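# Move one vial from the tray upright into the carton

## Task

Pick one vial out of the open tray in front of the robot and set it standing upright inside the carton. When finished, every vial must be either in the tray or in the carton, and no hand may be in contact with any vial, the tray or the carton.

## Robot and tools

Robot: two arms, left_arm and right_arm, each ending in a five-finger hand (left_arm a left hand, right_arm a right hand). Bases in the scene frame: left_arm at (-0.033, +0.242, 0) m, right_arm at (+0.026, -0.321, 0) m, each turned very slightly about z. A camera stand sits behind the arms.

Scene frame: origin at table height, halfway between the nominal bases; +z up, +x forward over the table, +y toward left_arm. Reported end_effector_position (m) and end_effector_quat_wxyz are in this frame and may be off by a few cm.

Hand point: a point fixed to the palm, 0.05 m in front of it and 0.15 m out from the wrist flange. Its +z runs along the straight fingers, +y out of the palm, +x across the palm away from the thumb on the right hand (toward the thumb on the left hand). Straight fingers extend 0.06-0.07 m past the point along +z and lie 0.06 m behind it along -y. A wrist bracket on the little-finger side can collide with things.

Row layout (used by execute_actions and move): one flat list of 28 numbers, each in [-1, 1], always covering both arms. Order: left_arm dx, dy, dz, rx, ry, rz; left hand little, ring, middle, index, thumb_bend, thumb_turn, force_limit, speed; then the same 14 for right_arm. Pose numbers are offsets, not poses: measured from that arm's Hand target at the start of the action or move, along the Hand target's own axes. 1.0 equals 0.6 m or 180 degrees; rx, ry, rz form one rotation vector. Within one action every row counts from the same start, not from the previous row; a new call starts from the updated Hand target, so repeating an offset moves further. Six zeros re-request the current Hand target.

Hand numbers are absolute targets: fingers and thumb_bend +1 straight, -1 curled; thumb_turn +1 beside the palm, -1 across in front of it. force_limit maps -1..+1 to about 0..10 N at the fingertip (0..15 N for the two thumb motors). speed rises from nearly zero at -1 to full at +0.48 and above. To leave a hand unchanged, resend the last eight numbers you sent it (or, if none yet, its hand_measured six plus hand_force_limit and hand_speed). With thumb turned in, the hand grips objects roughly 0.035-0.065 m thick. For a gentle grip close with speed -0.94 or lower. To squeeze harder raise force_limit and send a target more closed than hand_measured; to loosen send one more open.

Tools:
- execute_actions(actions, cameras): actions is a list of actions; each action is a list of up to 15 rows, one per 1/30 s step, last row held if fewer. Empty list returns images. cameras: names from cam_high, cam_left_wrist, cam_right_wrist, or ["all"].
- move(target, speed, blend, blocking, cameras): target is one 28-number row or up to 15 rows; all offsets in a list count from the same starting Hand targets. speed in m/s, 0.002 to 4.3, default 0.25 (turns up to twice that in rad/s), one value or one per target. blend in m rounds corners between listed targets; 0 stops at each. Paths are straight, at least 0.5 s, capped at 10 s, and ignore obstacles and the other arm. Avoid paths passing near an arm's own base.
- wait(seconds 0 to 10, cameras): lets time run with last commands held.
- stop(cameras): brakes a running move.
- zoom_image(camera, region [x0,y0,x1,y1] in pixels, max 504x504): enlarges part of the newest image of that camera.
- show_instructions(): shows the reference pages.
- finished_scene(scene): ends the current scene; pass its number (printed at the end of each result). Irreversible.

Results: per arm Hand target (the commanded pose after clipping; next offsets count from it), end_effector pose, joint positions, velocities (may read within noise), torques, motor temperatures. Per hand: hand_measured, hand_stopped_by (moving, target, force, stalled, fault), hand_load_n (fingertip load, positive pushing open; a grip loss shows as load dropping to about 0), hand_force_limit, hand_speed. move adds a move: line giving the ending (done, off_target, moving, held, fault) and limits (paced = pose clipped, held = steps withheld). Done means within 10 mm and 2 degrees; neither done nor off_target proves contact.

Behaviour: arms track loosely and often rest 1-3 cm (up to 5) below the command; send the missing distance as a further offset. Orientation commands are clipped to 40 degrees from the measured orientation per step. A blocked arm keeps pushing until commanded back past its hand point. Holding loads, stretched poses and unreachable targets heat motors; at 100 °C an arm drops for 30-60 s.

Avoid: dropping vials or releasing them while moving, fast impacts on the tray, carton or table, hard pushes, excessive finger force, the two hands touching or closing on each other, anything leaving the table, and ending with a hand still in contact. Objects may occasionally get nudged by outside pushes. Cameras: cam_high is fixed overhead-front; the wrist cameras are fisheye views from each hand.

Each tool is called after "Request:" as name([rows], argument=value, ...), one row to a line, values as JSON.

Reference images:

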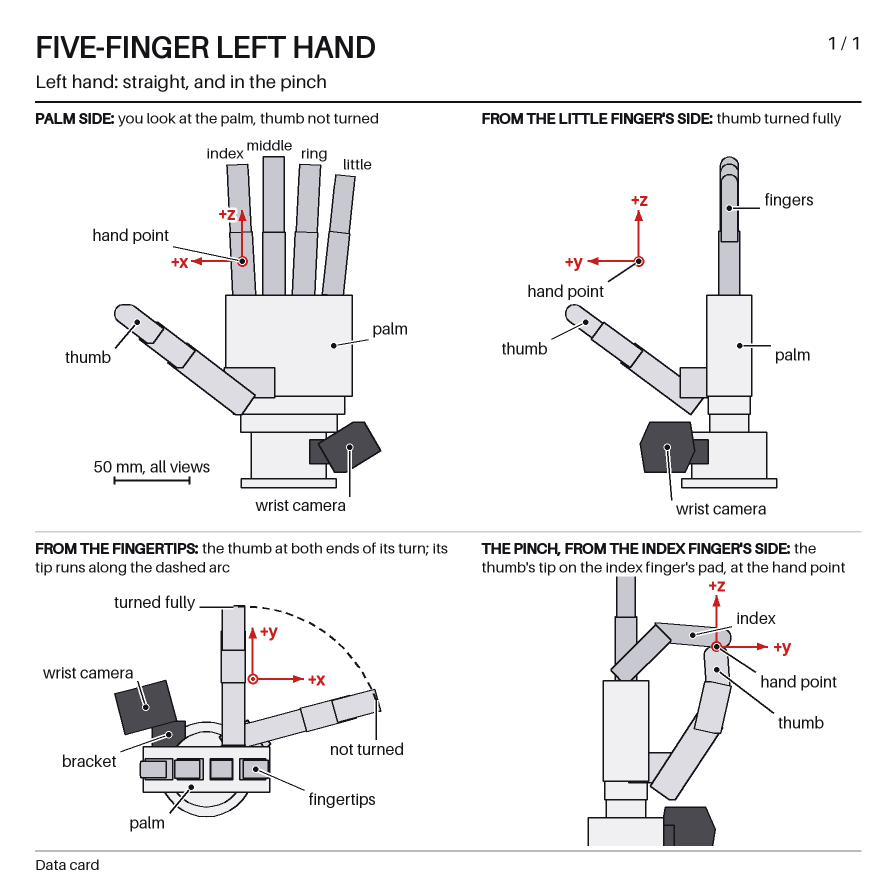

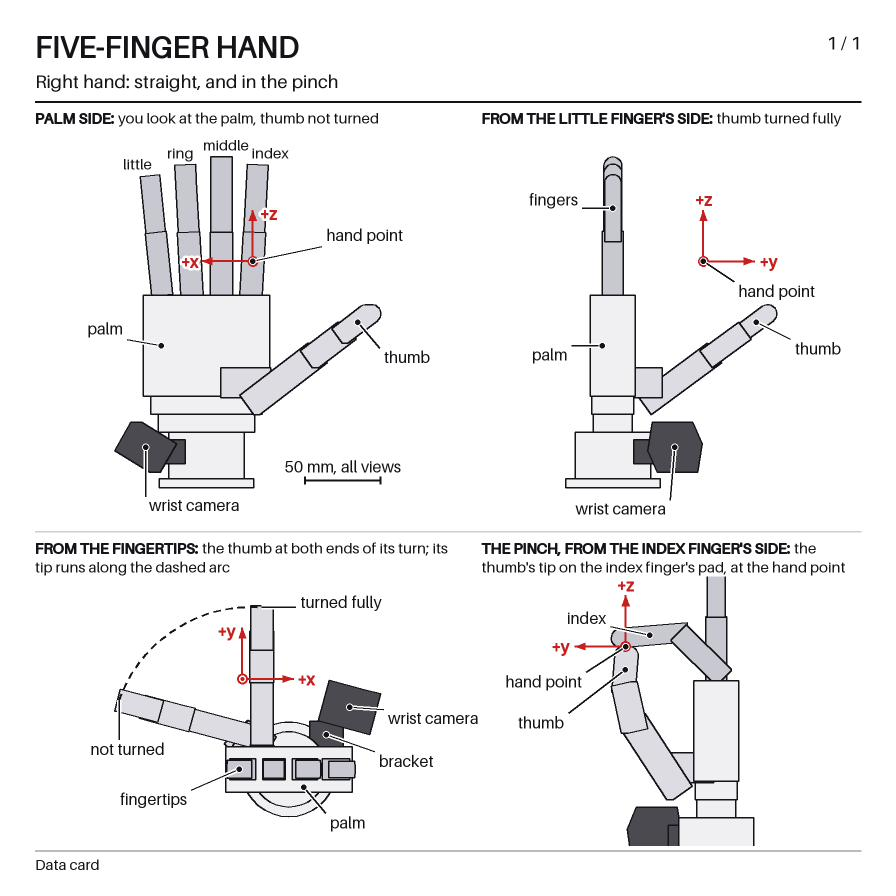

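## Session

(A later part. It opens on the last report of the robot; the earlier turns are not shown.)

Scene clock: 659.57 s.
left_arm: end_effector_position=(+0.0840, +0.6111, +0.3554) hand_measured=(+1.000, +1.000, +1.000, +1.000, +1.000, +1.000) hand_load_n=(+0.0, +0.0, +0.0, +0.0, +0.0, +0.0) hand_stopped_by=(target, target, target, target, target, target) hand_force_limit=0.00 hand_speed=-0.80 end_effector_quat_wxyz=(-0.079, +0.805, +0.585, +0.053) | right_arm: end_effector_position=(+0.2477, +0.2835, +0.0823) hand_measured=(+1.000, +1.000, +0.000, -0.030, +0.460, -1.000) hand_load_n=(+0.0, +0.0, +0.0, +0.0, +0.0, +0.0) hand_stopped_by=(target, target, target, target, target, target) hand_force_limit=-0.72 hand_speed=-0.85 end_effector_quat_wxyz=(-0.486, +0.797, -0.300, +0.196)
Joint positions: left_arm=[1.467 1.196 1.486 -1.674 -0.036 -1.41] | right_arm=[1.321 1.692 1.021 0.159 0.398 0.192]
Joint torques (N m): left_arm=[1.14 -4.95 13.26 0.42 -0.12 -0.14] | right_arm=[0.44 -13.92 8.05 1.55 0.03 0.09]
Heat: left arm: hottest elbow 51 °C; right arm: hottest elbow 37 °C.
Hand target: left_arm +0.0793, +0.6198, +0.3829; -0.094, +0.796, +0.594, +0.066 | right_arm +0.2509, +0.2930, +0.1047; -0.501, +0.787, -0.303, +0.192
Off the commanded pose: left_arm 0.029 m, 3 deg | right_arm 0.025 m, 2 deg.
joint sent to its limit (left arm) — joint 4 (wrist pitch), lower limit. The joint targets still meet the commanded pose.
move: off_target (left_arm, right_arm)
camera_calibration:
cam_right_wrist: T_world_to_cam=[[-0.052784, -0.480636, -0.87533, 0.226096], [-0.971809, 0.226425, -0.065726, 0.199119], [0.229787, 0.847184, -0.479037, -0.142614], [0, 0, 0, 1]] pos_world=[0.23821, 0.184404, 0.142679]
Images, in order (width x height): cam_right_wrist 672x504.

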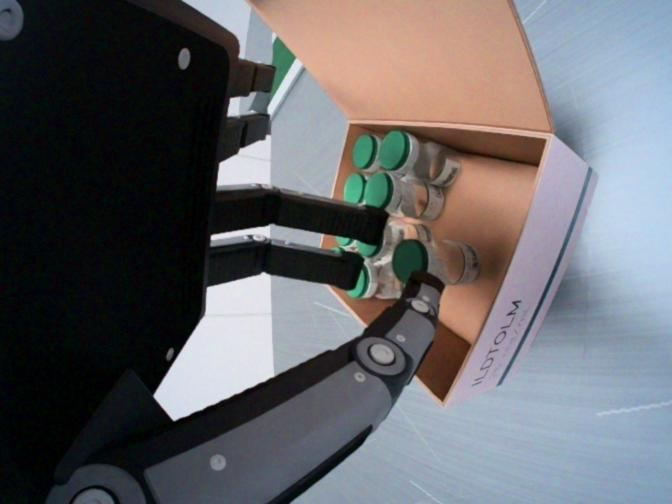

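Request:
move(target=[0,0,0,0,0,0,1,1,1,1,1,1,0,-0.8,0,-0.166,-0.0776,0,0,0,1,1,0.0,-0.03,0.46,-1,-0.72,-0.85], speed=0.12, cameras=["cam_high","cam_right_wrist"])

Request:
zoom_image(camera="cam_high", region=[120, 20, 300, 160])

Scene clock: 674.90 s.
left_arm: end_effector_position=(+0.0840, +0.6111, +0.3554) hand_measured=(+1.000, +1.000, +1.000, +1.000, +1.000, +1.000) hand_load_n=(+0.0, +0.0, +0.0, +0.0, +0.0, +0.0) hand_stopped_by=(target, target, target, target, target, target) hand_force_limit=0.00 hand_speed=-0.80 end_effector_quat_wxyz=(-0.079, +0.805, +0.585, +0.053) | right_arm: end_effector_position=(+0.2456, +0.2769, +0.1770) hand_measured=(+1.000, +1.000, +0.000, -0.030, +0.460, -1.000) hand_load_n=(+0.0, +0.0, +0.0, +0.0, +0.0, +0.0) hand_stopped_by=(target, target, target, target, target, target) hand_force_limit=-0.72 hand_speed=-0.85 end_effector_quat_wxyz=(-0.475, +0.804, -0.299, +0.196)
Joint positions: left_arm=[1.467 1.196 1.486 -1.674 -0.036 -1.41] | right_arm=[1.321 1.547 1.143 -0.134 0.397 0.192]
Joint torques (N m): left_arm=[1.2 -4.95 13.26 0.42 -0.11 -0.15] | right_arm=[0.21 -13.33 11.08 1.51 0.09 0.09]
Heat: left arm: hottest elbow 52 °C; right arm: hottest elbow 38 °C.
Hand target: left_arm +0.0793, +0.6198, +0.3829; -0.094, +0.796, +0.594, +0.066 | right_arm +0.2509, +0.2930, +0.2148; -0.501, +0.787, -0.303, +0.192
Off the commanded pose: left_arm 0.029 m, 3 deg | right_arm 0.041 m, 4 deg.
joint sent to its limit (left arm) — joint 4 (wrist pitch), lower limit. The joint targets still meet the commanded pose.
move: off_target (left_arm, right_arm)
camera_calibration:
cam_right_wrist: T_world_to_cam=[[-0.0591317, -0.501547, -0.863107, 0.310985], [-0.972367, 0.224553, -0.0638693, 0.205132], [0.225847, 0.83548, -0.500966, -0.0830614], [0, 0, 0, 1]] pos_world=[0.236612, 0.179307, 0.239904]
Images, in order (width x height): cam_high 672x504, cam_right_wrist 672x504.

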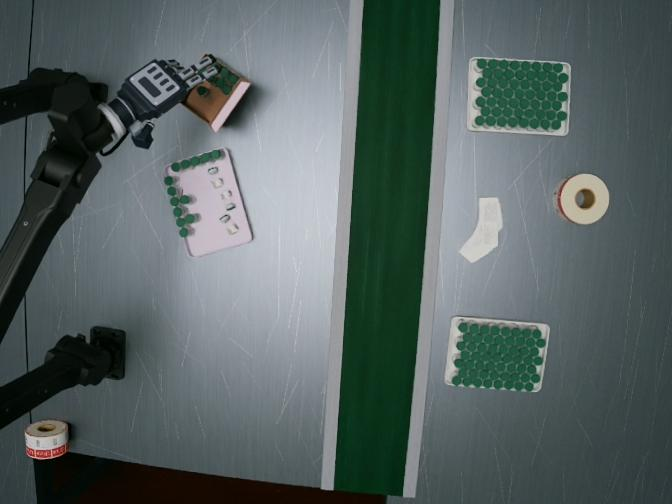

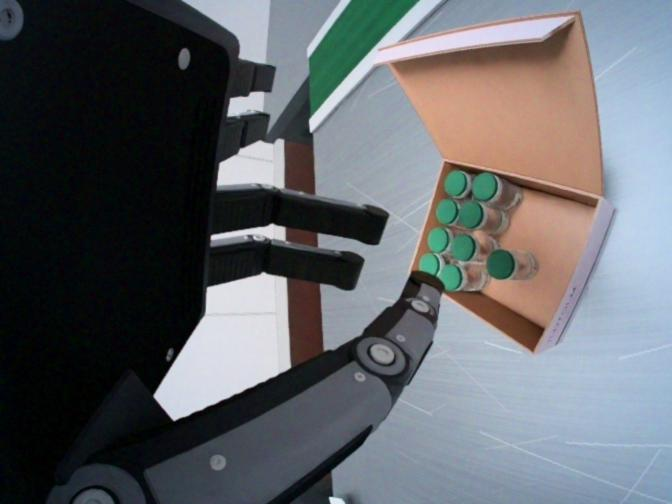

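Scaled by 2.800 from the camera's 672x504 image, which has a finer 960x720 frame.

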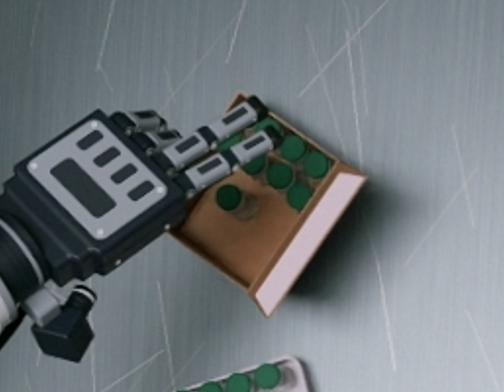

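Request:
zoom_image(camera="cam_high", region=[140, 130, 280, 270])

Request:
zoom_image(camera="cam_right_wrist", region=[380, 120, 640, 380])

Scaled by 3.600 from the camera's 672x504 image, which has a finer 960x720 frame.

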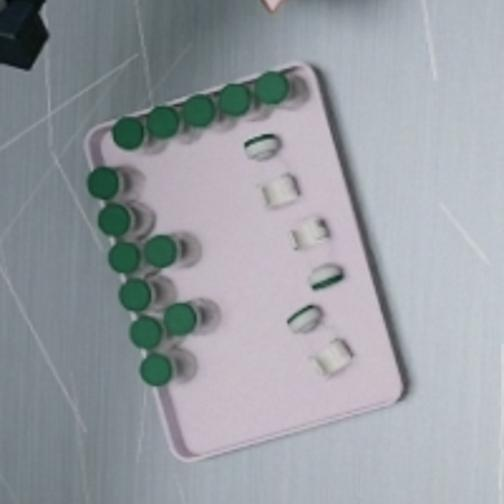

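Scaled by 1.938 from the camera's 672x504 image, which has a finer 960x720 frame.

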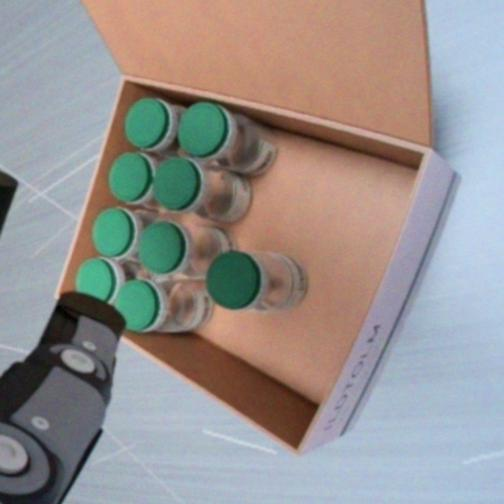

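All vials are upright in the carton or inside the tray, and the hands are clear.

Request:
finished_scene(scene=2)

The scene is finished: the task was done.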